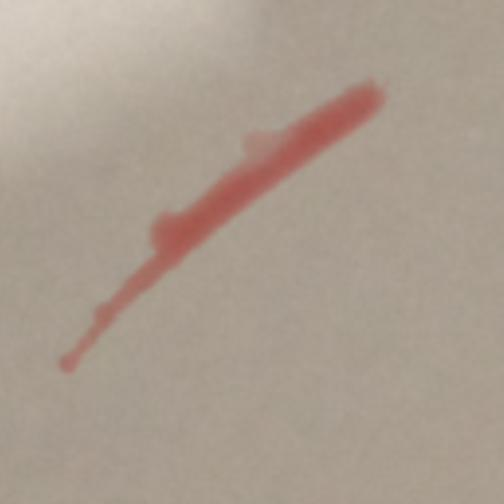

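>>> {"name": "move", "arguments": {
  "target": [
    [0,0,0,0,0,0,-1,-1,-1,-1,-1,-1,0,-0.8,-0.00144,0.27587,0.00536,0,0,0,-0.6,-0.6,0.35,0.35,-0.4,1,-0.2,-0.85],
    [0,0,0,0,0,0,-1,-1,-1,-1,-1,-1,0,-0.8,0.09774,0.27587,0.03195,0,0,0,-0.6,-0.6,0.35,0.35,-0.4,1,-0.2,-0.85]
  ],
  "speed": [0.2,0.1],
  "blend": [0.01,0]
}}

Scene clock: 2004.50 s.
left_arm: end_effector_position=(+0.5492, +0.7726, +0.3108) hand_measured=(-1.000, -1.000, -1.000, -1.000, -1.000, -1.000) hand_load_n=(+0.5, +0.0, +0.0, +0.0, +0.0, +0.0) hand_stopped_by=(target, target, target, target, target, target) hand_force_limit=0.00 hand_speed=-0.80 end_effector_quat_wxyz=(-0.168, +0.900, -0.397, +0.069) | right_arm: end_effector_position=(+0.4483, +0.0155, +0.1455) hand_measured=(-0.600, -0.600, +0.118, +0.174, -0.402, +1.000) hand_load_n=(+0.0, +0.0, +4.5, +3.0, +6.0, +0.0) hand_stopped_by=(target, target, force, force, target, target) hand_force_limit=-0.20 hand_speed=-0.85 end_effector_quat_wxyz=(+0.609, +0.000, +0.793, +0.001)
Joint positions: left_arm=[3.919 -2.213 -0.673 1.681 -1.571 3.166] | right_arm=[0.865 -0.976 1.643 -0.264 2.42 5.023]
Joint torques (N m): left_arm=[0.2 56.42 23.71 -2.05 1.39 -1.19] | right_arm=[-1.56 -31.77 -5.2 -1.37 -0.45 -1.85]
Wrist force (N): left_arm=[0.1 -0.1 -0.7] | right_arm=[-0.5 0.9 0.1]
Wrist torque (N m): left_arm=[0.03 -0.03 0.00] | right_arm=[0.34 -0.05 0.10]
Wrist force, peak (N): left_arm=[0.6 0.0 -0.9] | right_arm=[-1.1 2.0 0.2]
Hand target: left_arm +0.5492, +0.7726, +0.3108; -0.168, +0.900, -0.397, +0.069 | right_arm +0.4484, +0.0155, +0.1454; +0.609, +0.000, +0.793, +0.001
Off the commanded pose: left_arm 0.000 m, 0 deg | right_arm 0.000 m, 0 deg.
move: done

>>> {"name": "move", "arguments": {
  "target": [
    [0,0,0,0,0,0,-1,-1,-1,-1,-1,-1,0,-0.8,0.0352,0,0.00966,0,0,0,-0.6,-0.6,0.35,0.35,-0.4,1,-0.2,-0.85],
    [0,0,0,0,0,0,-1,-1,-1,-1,-1,-1,0,-0.8,0.03462,-0.00203,0.01505,0,0,0,-0.6,-0.6,0.35,0.35,-0.4,1,-0.2,-0.85],
    [0,0,0,0,0,0,-1,-1,-1,-1,-1,-1,0,-0.8,0.03159,-0.01257,0.02958,0,0,0,-0.6,-0.6,0.35,0.35,-0.4,1,-0.2,-0.85],
    [0,0,0,0,0,0,-1,-1,-1,-1,-1,-1,0,-0.8,0.02705,-0.02732,0.04652,0,0,0,-0.6,-0.6,0.35,0.35,-0.4,1,-0.2,-0.85],
    [0,0,0,0,0,0,-1,-1,-1,-1,-1,-1,0,-0.8,0.02183,-0.04907,0.06598,0,0,0,-0.6,-0.6,0.35,0.35,-0.4,1,-0.2,-0.85],
    [0,0,0,0,0,0,-1,-1,-1,-1,-1,-1,0,-0.8,0.02001,-0.05962,0.07278,0,0,0,-0.6,-0.6,0.35,0.35,-0.4,1,-0.2,-0.85],
    [0,0,0,0,0,0,-1,-1,-1,-1,-1,-1,0,-0.8,-0.00817,-0.05962,0.06522,0,0,0,-0.6,-0.6,0.35,0.35,-0.4,1,-0.2,-0.85],
    [0,0,0,0,0,0,-1,-1,-1,-1,-1,-1,0,-0.8,0.00779,-0.00893,0.00568,0,0,0,-0.6,-0.6,0.35,0.35,-0.4,1,-0.2,-0.85],
    [0,0,0,0,0,0,-1,-1,-1,-1,-1,-1,0,-0.8,0.03436,-0.00893,0.0128,0,0,0,-0.6,-0.6,0.35,0.35,-0.4,1,-0.2,-0.85],
    [0,0,0,0,0,0,-1,-1,-1,-1,-1,-1,0,-0.8,0.0332,-0.01973,0.02356,0,0,0,-0.6,-0.6,0.35,0.35,-0.4,1,-0.2,-0.85],
    [0,0,0,0,0,0,-1,-1,-1,-1,-1,-1,0,-0.8,0.02906,-0.0351,0.039,0,0,0,-0.6,-0.6,0.35,0.35,-0.4,1,-0.2,-0.85],
    [0,0,0,0,0,0,-1,-1,-1,-1,-1,-1,0,-0.8,0.02397,-0.05633,0.05801,0,0,0,-0.6,-0.6,0.35,0.35,-0.4,1,-0.2,-0.85],
    [0,0,0,0,0,0,-1,-1,-1,-1,-1,-1,0,-0.8,0.02183,-0.06577,0.066,0,0,0,-0.6,-0.6,0.35,0.35,-0.4,1,-0.2,-0.85],
    [0,0,0,0,0,0,-1,-1,-1,-1,-1,-1,0,-0.8,-0.00635,-0.06577,0.05844,0,0,0,-0.6,-0.6,0.35,0.35,-0.4,1,-0.2,-0.85]
  ],
  "speed": [0.05,0.02,0.02,0.02,0.02,0.02,0.05,0.1,0.05,0.02,0.02,0.02,0.02,0.05],
  "blend": [0.0005,0.001,0.001,0.001,0.001,0.0005,0.001,0.001,0.0005,0.001,0.001,0.001,0.0005,0]
}}

>>> {"name": "move", "arguments": {
  "target": [
    [0,0,0,0,0,0,-1,-1,-1,-1,-1,-1,0,-0.8,-0.2093,0,-0.05612,0,0,0,-0.6,-0.6,0.35,0.35,-0.4,1,-0.2,-0.85],
    [0,0,0,0,0,0,-1,-1,-1,-1,-1,-1,0,-0.8,-0.09563,-0.09333,-0.48003,0,0,0,-0.6,-0.6,0.35,0.35,-0.4,1,-0.2,-0.85]
  ],
  "speed": [0.15,0.25],
  "blend": [0.03,0],
  "cameras": ["cam_sheet"]
}}

>>> {"name": "zoom_image", "arguments": {
  "camera": "cam_sheet",
  "region": [90, 210, 180, 300]
}}

Scene clock: 2030.33 s.
left_arm: end_effector_position=(+0.5492, +0.7726, +0.3108) hand_measured=(-1.000, -1.000, -1.000, -1.000, -1.000, -1.000) hand_load_n=(+0.0, +0.0, +0.0, +0.0, -0.5, +0.0) hand_stopped_by=(target, target, target, target, target, target) hand_force_limit=0.00 hand_speed=-0.80 end_effector_quat_wxyz=(-0.168, +0.900, -0.397, +0.069) | right_arm: end_effector_position=(+0.4833, -0.0239, +0.1399) hand_measured=(-0.600, -0.600, +0.118, +0.174, -0.402, +1.000) hand_load_n=(+0.0, +0.0, +4.5, +3.0, +6.0, +0.0) hand_stopped_by=(target, target, force, force, target, target) hand_force_limit=-0.20 hand_speed=-0.85 end_effector_quat_wxyz=(+0.609, +0.000, +0.793, +0.001)
Joint positions: left_arm=[3.919 -2.213 -0.673 1.681 -1.571 3.166] | right_arm=[0.76 -1.014 1.722 -0.346 2.322 4.967]
Joint torques (N m): left_arm=[0.48 56.63 24.13 -1.96 1.38 -1.2] | right_arm=[-9.06 -54.28 -27.37 1.59 -1.05 1.14]
Wrist force (N): left_arm=[0.3 -0.1 -0.6] | right_arm=[-0.4 0.9 0.3]
Wrist torque (N m): left_arm=[0.03 -0.06 0.02] | right_arm=[0.33 -0.09 0.12]
Wrist force, peak (N): left_arm=[0.8 -0.5 -0.8] | right_arm=[-0.6 1.4 -0.1]
Hand target: left_arm +0.5492, +0.7726, +0.3108; -0.168, +0.900, -0.397, +0.069 | right_arm +0.4833, -0.0239, +0.1400; +0.609, +0.000, +0.793, +0.001
Off the commanded pose: left_arm 0.000 m, 0 deg | right_arm 0.000 m, 0 deg.
move: done

Scene clock: 2033.07 s.
left_arm: end_effector_position=(+0.5492, +0.7726, +0.3108) hand_measured=(-1.000, -1.000, -1.000, -1.000, -1.000, -1.000) hand_load_n=(+0.5, +0.0, +0.0, +0.0, +0.0, +0.0) hand_stopped_by=(target, target, target, target, target, target) hand_force_limit=0.00 hand_speed=-0.80 end_effector_quat_wxyz=(-0.168, +0.900, -0.397, +0.069) | right_arm: end_effector_position=(+0.2200, -0.0805, +0.2699) hand_measured=(-0.600, -0.600, +0.118, +0.174, -0.402, +1.000) hand_load_n=(+0.0, +0.0, +4.0, +3.0, +6.0, -0.5) hand_stopped_by=(target, target, force, force, target, target) hand_force_limit=-0.20 hand_speed=-0.85 end_effector_quat_wxyz=(+0.609, +0.000, +0.793, +0.001)
Joint positions: left_arm=[3.919 -2.213 -0.673 1.681 -1.571 3.166] | right_arm=[1.223 -1.371 1.9 0.172 2.729 5.372]
Joint torques (N m): left_arm=[-0.4 55.8 24.34 -1.84 1.3 -1.36] | right_arm=[8.74 -14.16 -28.01 3.06 2.27 2.15]
Wrist force (N): left_arm=[0.4 0.0 -0.7] | right_arm=[-0.5 1.0 0.4]
Wrist torque (N m): left_arm=[0.04 -0.06 0.02] | right_arm=[0.35 -0.07 0.01]
Wrist force, peak (N): left_arm=[0.7 -0.2 -0.8] | right_arm=[-1.0 0.9 1.2]
Hand target: left_arm +0.5492, +0.7726, +0.3108; -0.168, +0.900, -0.397, +0.069 | right_arm +0.2200, -0.0805, +0.2699; +0.609, +0.000, +0.793, +0.001
Off the commanded pose: left_arm 0.000 m, 0 deg | right_arm 0.000 m, 0 deg.
move: done
Images, in order (width x height): cam_sheet 504x504.

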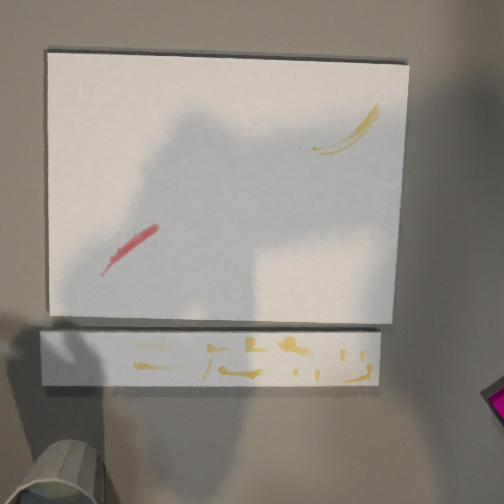

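Scaled by 5.600 from the camera's 504x504 image, which has a finer 720x720 frame.

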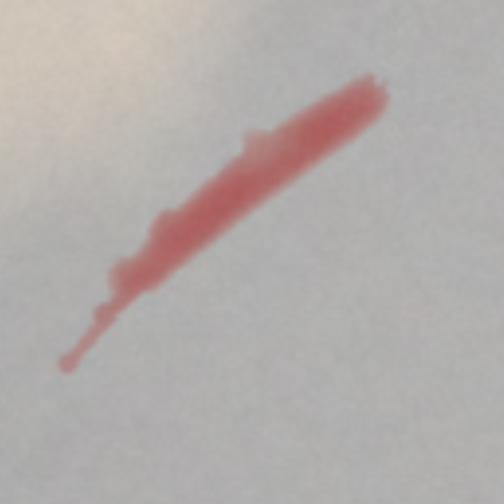

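>>> {"name": "move", "arguments": {
  "target": [
    [0,0,0,0,0,0,-1,-1,-1,-1,-1,-1,0,-0.8,-0.01235,0.20683,0.04605,0,0,0,-0.6,-0.6,0.35,0.35,-0.4,1,-0.2,-0.85],
    [0,0,0,0,0,0,-1,-1,-1,-1,-1,-1,0,-0.8,0.15493,0.20683,0.0909,0,0,0,-0.6,-0.6,0.35,0.35,-0.4,1,-0.2,-0.85],
    [0,0,0,0,0,0,-1,-1,-1,-1,-1,-1,0,-0.8,0.1532,0.18683,0.09734,0,0,0,-0.6,-0.6,0.35,0.35,-0.4,1,-0.2,-0.85],
    [0,0,0,0,0,0,-1,-1,-1,-1,-1,-1,0,-0.8,0.15493,0.20683,0.0909,0,0,0,-0.6,-0.6,0.35,0.35,-0.4,1,-0.2,-0.85],
    [0,0,0,0,0,0,-1,-1,-1,-1,-1,-1,0,-0.8,0.15666,0.18683,0.08446,0,0,0,-0.6,-0.6,0.35,0.35,-0.4,1,-0.2,-0.85],
    [0,0,0,0,0,0,-1,-1,-1,-1,-1,-1,0,-0.8,0.15493,0.20683,0.0909,0,0,0,-0.6,-0.6,0.35,0.35,-0.4,1,-0.2,-0.85],
    [0,0,0,0,0,0,-1,-1,-1,-1,-1,-1,0,-0.8,0.1532,0.18683,0.09734,0,0,0,-0.6,-0.6,0.35,0.35,-0.4,1,-0.2,-0.85],
    [0,0,0,0,0,0,-1,-1,-1,-1,-1,-1,0,-0.8,0.15493,0.20683,0.0909,0,0,0,-0.6,-0.6,0.35,0.35,-0.4,1,-0.2,-0.85],
    [0,0,0,0,0,0,-1,-1,-1,-1,-1,-1,0,-0.8,0.15666,0.18683,0.08446,0,0,0,-0.6,-0.6,0.35,0.35,-0.4,1,-0.2,-0.85],
    [0,0,0,0,0,0,-1,-1,-1,-1,-1,-1,0,-0.8,0.15493,0.20683,0.0909,0,0,0,-0.6,-0.6,0.35,0.35,-0.4,1,-0.2,-0.85],
    [0,0,0,0,0,0,-1,-1,-1,-1,-1,-1,0,-0.8,0.1532,0.18683,0.09734,0,0,0,-0.6,-0.6,0.35,0.35,-0.4,1,-0.2,-0.85],
    [0,0,0,0,0,0,-1,-1,-1,-1,-1,-1,0,-0.8,0.15493,0.20683,0.0909,0,0,0,-0.6,-0.6,0.35,0.35,-0.4,1,-0.2,-0.85],
    [0,0,0,0,0,0,-1,-1,-1,-1,-1,-1,0,-0.8,0.15666,0.18683,0.08446,0,0,0,-0.6,-0.6,0.35,0.35,-0.4,1,-0.2,-0.85],
    [0,0,0,0,0,0,-1,-1,-1,-1,-1,-1,0,-0.8,0.15493,0.20683,0.0909,0,0,0,-0.6,-0.6,0.35,0.35,-0.4,1,-0.2,-0.85]
  ],
  "speed": [0.2,0.12,0.04,0.04,0.04,0.04,0.04,0.04,0.04,0.04,0.04,0.04,0.04,0.04],
  "blend": [0.01,0.002,0.001,0.001,0.001,0.001,0.001,0.001,0.001,0.001,0.001,0.001,0.001,0]
}}

Scene clock: 2052.07 s.
left_arm: end_effector_position=(+0.5492, +0.7726, +0.3108) hand_measured=(-1.000, -1.000, -1.000, -1.000, -1.000, -1.000) hand_load_n=(+0.0, +0.0, +0.0, +0.0, +0.0, +0.0) hand_stopped_by=(target, target, target, target, target, target) hand_force_limit=0.00 hand_speed=-0.80 end_effector_quat_wxyz=(-0.168, +0.900, -0.397, +0.069) | right_arm: end_effector_position=(+0.2484, +0.0438, +0.1661) hand_measured=(-0.600, -0.600, +0.118, +0.174, -0.402, +1.000) hand_load_n=(+0.0, +0.0, +4.0, +3.0, +6.0, -0.5) hand_stopped_by=(target, target, force, force, target, target) hand_force_limit=-0.20 hand_speed=-0.85 end_effector_quat_wxyz=(+0.609, +0.000, +0.793, +0.001)
Joint positions: left_arm=[3.919 -2.213 -0.673 1.681 -1.571 3.166] | right_arm=[1.249 -0.961 1.608 0.094 2.748 5.415]
Joint torques (N m): left_arm=[-0.06 56.48 23.69 -1.91 1.62 -1.12] | right_arm=[-9.01 -29.59 -27.03 2.89 0.43 2.13]
Wrist force (N): left_arm=[0.0 0.0 -0.7] | right_arm=[-0.3 0.9 0.3]
Wrist torque (N m): left_arm=[0.04 -0.01 0.00] | right_arm=[0.35 -0.09 0.13]
Wrist force, peak (N): left_arm=[0.7 -0.4 -0.9] | right_arm=[-1.2 2.2 0.6]
Hand target: left_arm +0.5492, +0.7726, +0.3108; -0.168, +0.900, -0.397, +0.069 | right_arm +0.2485, +0.0438, +0.1661; +0.609, +0.000, +0.793, +0.001
Off the commanded pose: left_arm 0.000 m, 0 deg | right_arm 0.000 m, 0 deg.
move: done

>>> {"name": "move", "arguments": {
  "target": [
    [0,0,0,0,0,0,-1,-1,-1,-1,-1,-1,0,-0.8,-0.00173,-0.02,0.00644,0,0,0,-0.6,-0.6,0.35,0.35,-0.4,1,-0.2,-0.85],
    [0,0,0,0,0,0,-1,-1,-1,-1,-1,-1,0,-0.8,0,0,0,0,0,0,-0.6,-0.6,0.35,0.35,-0.4,1,-0.2,-0.85],
    [0,0,0,0,0,0,-1,-1,-1,-1,-1,-1,0,-0.8,0.00173,-0.02,-0.00644,0,0,0,-0.6,-0.6,0.35,0.35,-0.4,1,-0.2,-0.85],
    [0,0,0,0,0,0,-1,-1,-1,-1,-1,-1,0,-0.8,0,0,0,0,0,0,-0.6,-0.6,0.35,0.35,-0.4,1,-0.2,-0.85],
    [0,0,0,0,0,0,-1,-1,-1,-1,-1,-1,0,-0.8,-0.16744,0,-0.0449,0,0,0,-0.6,-0.6,0.35,0.35,-0.4,1,-0.2,-0.85],
    [0,0,0,0,0,0,-1,-1,-1,-1,-1,-1,0,-0.8,-0.16809,0.257,-0.04248,0,0,0,-0.6,-0.6,0.35,0.35,-0.4,1,-0.2,-0.85],
    [0,0,0,0,0,0,-1,-1,-1,-1,-1,-1,0,-0.8,0.02527,0.257,0.00937,0,0,0,-0.6,-0.6,0.35,0.35,-0.4,1,-0.2,-0.85]
  ],
  "speed": [0.04,0.04,0.04,0.04,0.12,0.2,0.12],
  "blend": [0.001,0.001,0.001,0.001,0.01,0.01,0],
  "cameras": ["cam_high"]
}}

>>> {"name": "zoom_image", "arguments": {
  "camera": "cam_high",
  "region": [325, 205, 355, 235]
}}

Scene clock: 2065.90 s.
left_arm: end_effector_position=(+0.5492, +0.7726, +0.3108) hand_measured=(-1.000, -1.000, -1.000, -1.000, -1.000, -1.000) hand_load_n=(+0.0, +0.0, +0.0, +0.0, +0.0, +0.0) hand_stopped_by=(target, target, target, target, target, target) hand_force_limit=0.00 hand_speed=-0.80 end_effector_quat_wxyz=(-0.168, +0.900, -0.397, +0.069) | right_arm: end_effector_position=(+0.2497, +0.1981, +0.1503) hand_measured=(-0.600, -0.600, +0.118, +0.174, -0.402, +1.000) hand_load_n=(+0.0, +0.0, +4.0, +3.0, +6.0, +0.0) hand_stopped_by=(target, target, force, force, target, target) hand_force_limit=-0.20 hand_speed=-0.85 end_effector_quat_wxyz=(+0.609, +0.000, +0.793, +0.001)
Joint positions: left_arm=[3.919 -2.213 -0.673 1.681 -1.571 3.166] | right_arm=[1.317 -0.569 0.94 0.497 2.795 5.551]
Joint torques (N m): left_arm=[0.13 56.48 24.72 -1.83 1.43 -1.26] | right_arm=[-9.61 -46.18 -6.4 0.09 -0.23 -1.87]
Wrist force (N): left_arm=[0.4 0.1 -0.8] | right_arm=[-0.4 0.8 0.5]
Wrist torque (N m): left_arm=[0.06 -0.06 0.01] | right_arm=[0.30 -0.09 0.12]
Wrist force, peak (N): left_arm=[0.7 0.0 -1.1] | right_arm=[-1.1 1.9 0.4]
Hand target: left_arm +0.5492, +0.7726, +0.3108; -0.168, +0.900, -0.397, +0.069 | right_arm +0.2498, +0.1980, +0.1503; +0.609, +0.000, +0.793, +0.001
Off the commanded pose: left_arm 0.000 m, 0 deg | right_arm 0.000 m, 0 deg.
move: done
Images, in order (width x height): cam_high 504x504.

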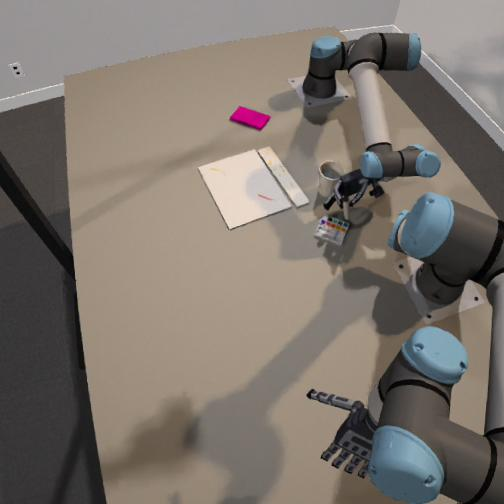

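Scaled by 16.800 from the camera's 504x504 image, which has a finer 720x720 frame.

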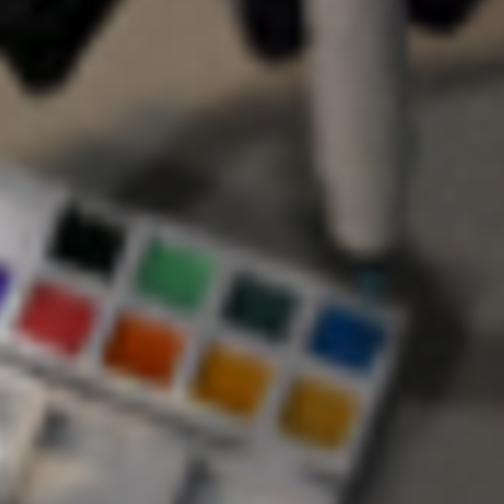

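>>> {"name": "move", "arguments": {
  "target": [
    [0,0,0,0,0,0,-1,-1,-1,-1,-1,-1,0,-0.8,0.04401,-0.00333,0.00835,0,0,0,-0.6,-0.6,0.35,0.35,-0.4,1,-0.2,-0.85],
    [0,0,0,0,0,0,-1,-1,-1,-1,-1,-1,0,-0.8,0.04271,-0.00333,0.01318,0,0,0,-0.6,-0.6,0.35,0.35,-0.4,1,-0.2,-0.85],
    [0,0,0,0,0,0,-1,-1,-1,-1,-1,-1,0,-0.8,0.04401,0.00167,0.00835,0,0,0,-0.6,-0.6,0.35,0.35,-0.4,1,-0.2,-0.85],
    [0,0,0,0,0,0,-1,-1,-1,-1,-1,-1,0,-0.8,0.04531,-0.00333,0.00352,0,0,0,-0.6,-0.6,0.35,0.35,-0.4,1,-0.2,-0.85],
    [0,0,0,0,0,0,-1,-1,-1,-1,-1,-1,0,-0.8,0.04401,-0.00833,0.00835,0,0,0,-0.6,-0.6,0.35,0.35,-0.4,1,-0.2,-0.85],
    [0,0,0,0,0,0,-1,-1,-1,-1,-1,-1,0,-0.8,0.04271,-0.00333,0.01318,0,0,0,-0.6,-0.6,0.35,0.35,-0.4,1,-0.2,-0.85],
    [0,0,0,0,0,0,-1,-1,-1,-1,-1,-1,0,-0.8,0.04401,0.00167,0.00835,0,0,0,-0.6,-0.6,0.35,0.35,-0.4,1,-0.2,-0.85],
    [0,0,0,0,0,0,-1,-1,-1,-1,-1,-1,0,-0.8,0.04531,-0.00333,0.00352,0,0,0,-0.6,-0.6,0.35,0.35,-0.4,1,-0.2,-0.85],
    [0,0,0,0,0,0,-1,-1,-1,-1,-1,-1,0,-0.8,0.04401,-0.00833,0.00835,0,0,0,-0.6,-0.6,0.35,0.35,-0.4,1,-0.2,-0.85],
    [0,0,0,0,0,0,-1,-1,-1,-1,-1,-1,0,-0.8,0.04271,-0.00333,0.01318,0,0,0,-0.6,-0.6,0.35,0.35,-0.4,1,-0.2,-0.85],
    [0,0,0,0,0,0,-1,-1,-1,-1,-1,-1,0,-0.8,0.04401,0.00167,0.00835,0,0,0,-0.6,-0.6,0.35,0.35,-0.4,1,-0.2,-0.85],
    [0,0,0,0,0,0,-1,-1,-1,-1,-1,-1,0,-0.8,0.04531,-0.00333,0.00352,0,0,0,-0.6,-0.6,0.35,0.35,-0.4,1,-0.2,-0.85],
    [0,0,0,0,0,0,-1,-1,-1,-1,-1,-1,0,-0.8,0.04401,-0.00333,0.00835,0,0,0,-0.6,-0.6,0.35,0.35,-0.4,1,-0.2,-0.85],
    [0,0,0,0,0,0,-1,-1,-1,-1,-1,-1,0,-0.8,-0.08002,0,-0.02146,0,0,0,-0.6,-0.6,0.35,0.35,-0.4,1,-0.2,-0.85]
  ],
  "speed": [0.04,0.02,0.02,0.02,0.02,0.02,0.02,0.02,0.02,0.02,0.02,0.02,0.02,0.1],
  "blend": [0.0005,0.001,0.001,0.001,0.001,0.001,0.001,0.001,0.001,0.001,0.001,0.001,0.001,0],
  "cameras": ["cam_high"]
}}

>>> {"name": "zoom_image", "arguments": {
  "camera": "cam_high",
  "region": [335, 200, 360, 225]
}}

Scene clock: 2082.47 s.
left_arm: end_effector_position=(+0.5492, +0.7726, +0.3108) hand_measured=(-1.000, -1.000, -1.000, -1.000, -1.000, -1.000) hand_load_n=(+0.0, +0.0, +0.0, +0.0, +0.0, +0.0) hand_stopped_by=(target, target, target, target, target, target) hand_force_limit=0.00 hand_speed=-0.80 end_effector_quat_wxyz=(-0.168, +0.900, -0.397, +0.069) | right_arm: end_effector_position=(+0.2498, +0.1980, +0.2000) hand_measured=(-0.600, -0.600, +0.118, +0.174, -0.402, +1.000) hand_load_n=(+0.0, +0.0, +4.0, +3.0, +6.0, -0.5) hand_stopped_by=(target, target, force, force, target, target) hand_force_limit=-0.20 hand_speed=-0.85 end_effector_quat_wxyz=(+0.609, +0.000, +0.793, +0.001)
Joint positions: left_arm=[3.919 -2.213 -0.673 1.681 -1.571 3.166] | right_arm=[1.317 -0.617 0.898 0.585 2.795 5.55]
Joint torques (N m): left_arm=[0.47 55.63 23.89 -1.95 1.42 -1.22] | right_arm=[-2.91 -64.66 -29.73 3.23 2.31 2.06]
Wrist force (N): left_arm=[0.4 0.0 -0.5] | right_arm=[-0.4 0.7 0.6]
Wrist torque (N m): left_arm=[0.04 -0.06 0.02] | right_arm=[0.29 -0.10 0.01]
Wrist force, peak (N): left_arm=[0.4 -0.1 -1.1] | right_arm=[-1.1 1.2 0.2]
Hand target: left_arm +0.5492, +0.7726, +0.3108; -0.168, +0.900, -0.397, +0.069 | right_arm +0.2497, +0.1980, +0.2000; +0.609, +0.000, +0.793, +0.001
Off the commanded pose: left_arm 0.000 m, 0 deg | right_arm 0.000 m, 0 deg.
move: done
Images, in order (width x height): cam_high 504x504.

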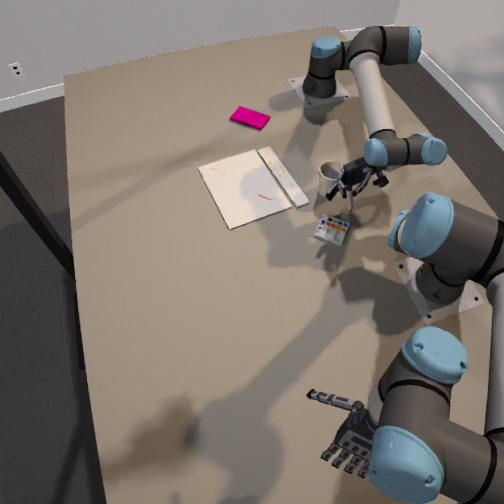

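Scaled by 20.160 from the camera's 504x504 image, which has a finer 720x720 frame.

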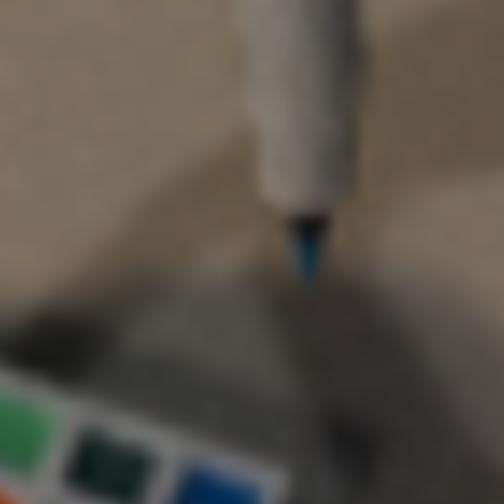

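>>> {"name": "move", "arguments": {
  "target": [
    [0,0,0,0,0,0,-1,-1,-1,-1,-1,-1,0,-0.8,-0.1127,0,-0.03022,0,0,0,-0.6,-0.6,0.35,0.35,-0.4,1,-0.2,-0.85],
    [0,0,0,0,0,0,-1,-1,-1,-1,-1,-1,0,-0.8,-0.20412,-0.50827,0.31071,0,0,0,-0.6,-0.6,0.35,0.35,-0.4,1,-0.2,-0.85],
    [0,0,0,0,0,0,-1,-1,-1,-1,-1,-1,0,-0.8,-0.01092,-0.50827,0.36252,0,0,0,-0.6,-0.6,0.35,0.35,-0.4,1,-0.2,-0.85]
  ],
  "speed": [0.2,0.25,0.12],
  "blend": [0.02,0.02,0]
}}

Scene clock: 2112.57 s.
left_arm: end_effector_position=(+0.5492, +0.7726, +0.3108) hand_measured=(-1.000, -1.000, -1.000, -1.000, -1.000, -1.000) hand_load_n=(+0.0, +0.0, +0.0, +0.0, +0.0, +0.0) hand_stopped_by=(target, target, target, target, target, target) hand_force_limit=0.00 hand_speed=-0.80 end_effector_quat_wxyz=(-0.168, +0.900, -0.397, +0.069) | right_arm: end_effector_position=(+0.4619, -0.1066, +0.1496) hand_measured=(-0.600, -0.600, +0.118, +0.174, -0.402, +1.000) hand_load_n=(+0.0, +0.0, +4.0, +3.5, +6.0, +0.0) hand_stopped_by=(target, target, force, force, target, target) hand_force_limit=-0.20 hand_speed=-0.85 end_effector_quat_wxyz=(+0.609, +0.000, +0.793, +0.001)
Joint positions: left_arm=[3.919 -2.213 -0.673 1.681 -1.571 3.166] | right_arm=[0.654 -1.19 1.979 -0.457 2.222 4.919]
Joint torques (N m): left_arm=[0.21 55.9 23.7 -2.01 1.42 -1.23] | right_arm=[-8.49 -19.7 -3.61 -1.76 -1.03 -1.73]
Wrist force (N): left_arm=[0.3 0.1 -0.5] | right_arm=[-0.4 1.0 0.4]
Wrist torque (N m): left_arm=[0.04 -0.04 0.01] | right_arm=[0.33 -0.08 0.13]
Wrist force, peak (N): left_arm=[0.8 0.1 -0.8] | right_arm=[-0.9 1.9 -0.4]
Hand target: left_arm +0.5492, +0.7726, +0.3108; -0.168, +0.900, -0.397, +0.069 | right_arm +0.4619, -0.1066, +0.1496; +0.609, +0.000, +0.793, +0.001
Off the commanded pose: left_arm 0.000 m, 0 deg | right_arm 0.000 m, 0 deg.
move: done

>>> {"name": "move", "arguments": {
  "target": [
    [0,0,0,0,0,0,-1,-1,-1,-1,-1,-1,0,-0.8,0.04221,-0.0006,0.01056,0,0,0,-0.6,-0.6,0.35,0.35,-0.4,1,-0.2,-0.85],
    [0,0,0,0,0,0,-1,-1,-1,-1,-1,-1,0,-0.8,0.04041,0.00028,0.01727,0,0,0,-0.6,-0.6,0.35,0.35,-0.4,1,-0.2,-0.85],
    [0,0,0,0,0,0,-1,-1,-1,-1,-1,-1,0,-0.8,0.03742,0.00247,0.02842,0,0,0,-0.6,-0.6,0.35,0.35,-0.4,1,-0.2,-0.85],
    [0,0,0,0,0,0,-1,-1,-1,-1,-1,-1,0,-0.8,0.03423,0.00483,0.04033,0,0,0,-0.6,-0.6,0.35,0.35,-0.4,1,-0.2,-0.85],
    [0,0,0,0,0,0,-1,-1,-1,-1,-1,-1,0,-0.8,0.03102,0.0067,0.05229,0,0,0,-0.6,-0.6,0.35,0.35,-0.4,1,-0.2,-0.85],
    [0,0,0,0,0,0,-1,-1,-1,-1,-1,-1,0,-0.8,0.02651,0.01102,0.07235,0,0,0,-0.6,-0.6,0.35,0.35,-0.4,1,-0.2,-0.85],
    [0,0,0,0,0,0,-1,-1,-1,-1,-1,-1,0,-0.8,0.02118,0.01498,0.09222,0,0,0,-0.6,-0.6,0.35,0.35,-0.4,1,-0.2,-0.85],
    [0,0,0,0,0,0,-1,-1,-1,-1,-1,-1,0,-0.8,0.01839,0.01643,0.10262,0,0,0,-0.6,-0.6,0.35,0.35,-0.4,1,-0.2,-0.85],
    [0,0,0,0,0,0,-1,-1,-1,-1,-1,-1,0,-0.8,-0.04118,0.01643,0.08665,0,0,0,-0.6,-0.6,0.35,0.35,-0.4,1,-0.2,-0.85],
    [0,0,0,0,0,0,-1,-1,-1,-1,-1,-1,0,-0.8,-0.08488,-0.0725,-0.05158,0,0,0,-0.6,-0.6,0.35,0.35,-0.4,1,-0.2,-0.85]
  ],
  "speed": [0.05,0.02,0.02,0.02,0.02,0.02,0.02,0.02,0.08,0.25],
  "blend": [0.0005,0.0005,0.001,0.001,0.001,0.001,0.001,0.0005,0.005,0],
  "cameras": ["cam_sheet"]
}}

>>> {"name": "zoom_image", "arguments": {
  "camera": "cam_sheet",
  "region": [205, 180, 295, 270]
}}

Scene clock: 2131.33 s.
left_arm: end_effector_position=(+0.5492, +0.7726, +0.3108) hand_measured=(-1.000, -1.000, -1.000, -1.000, -1.000, -1.000) hand_load_n=(+0.0, +0.0, +0.0, +0.0, +0.0, +0.0) hand_stopped_by=(target, target, target, target, target, target) hand_force_limit=0.00 hand_speed=-0.80 end_effector_quat_wxyz=(-0.168, +0.900, -0.397, +0.069) | right_arm: end_effector_position=(+0.4453, -0.1502, +0.2067) hand_measured=(-0.600, -0.600, +0.118, +0.174, -0.402, +1.000) hand_load_n=(-0.5, +0.0, +4.0, +3.0, +6.0, -0.5) hand_stopped_by=(target, target, force, force, target, target) hand_force_limit=-0.20 hand_speed=-0.85 end_effector_quat_wxyz=(+0.609, +0.000, +0.793, +0.001)
Joint positions: left_arm=[3.919 -2.213 -0.673 1.681 -1.571 3.166] | right_arm=[0.588 -1.387 2.059 -0.355 2.16 4.894]
Joint torques (N m): left_arm=[0.19 56.24 23.95 -1.85 1.36 -1.23] | right_arm=[-8.41 -38.38 -6.5 1.39 -1.37 -1.87]
Wrist force (N): left_arm=[0.0 0.0 -0.9] | right_arm=[-0.6 1.0 0.3]
Wrist torque (N m): left_arm=[0.06 -0.02 0.00] | right_arm=[0.34 -0.06 0.11]
Wrist force, peak (N): left_arm=[0.7 -0.2 -1.0] | right_arm=[-0.8 1.9 1.3]
Hand target: left_arm +0.5492, +0.7726, +0.3108; -0.168, +0.900, -0.397, +0.069 | right_arm +0.4453, -0.1502, +0.2067; +0.609, +0.000, +0.793, +0.001
Off the commanded pose: left_arm 0.000 m, 0 deg | right_arm 0.000 m, 0 deg.
move: done
Images, in order (width x height): cam_sheet 504x504.

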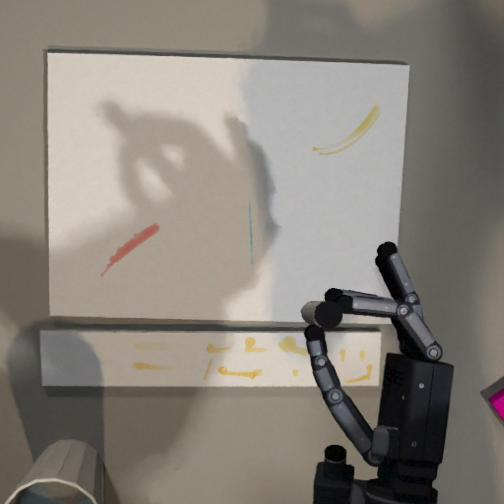

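Scaled by 5.600 from the camera's 504x504 image, which has a finer 720x720 frame.

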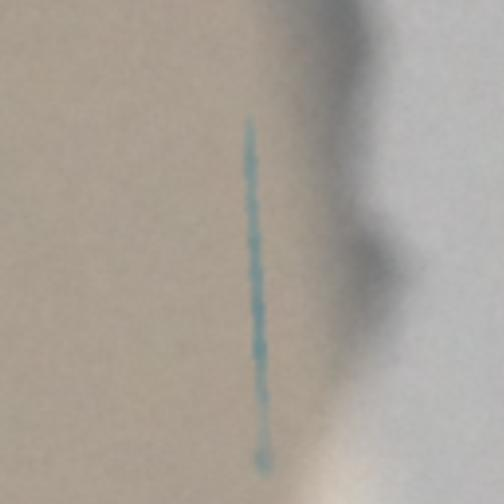

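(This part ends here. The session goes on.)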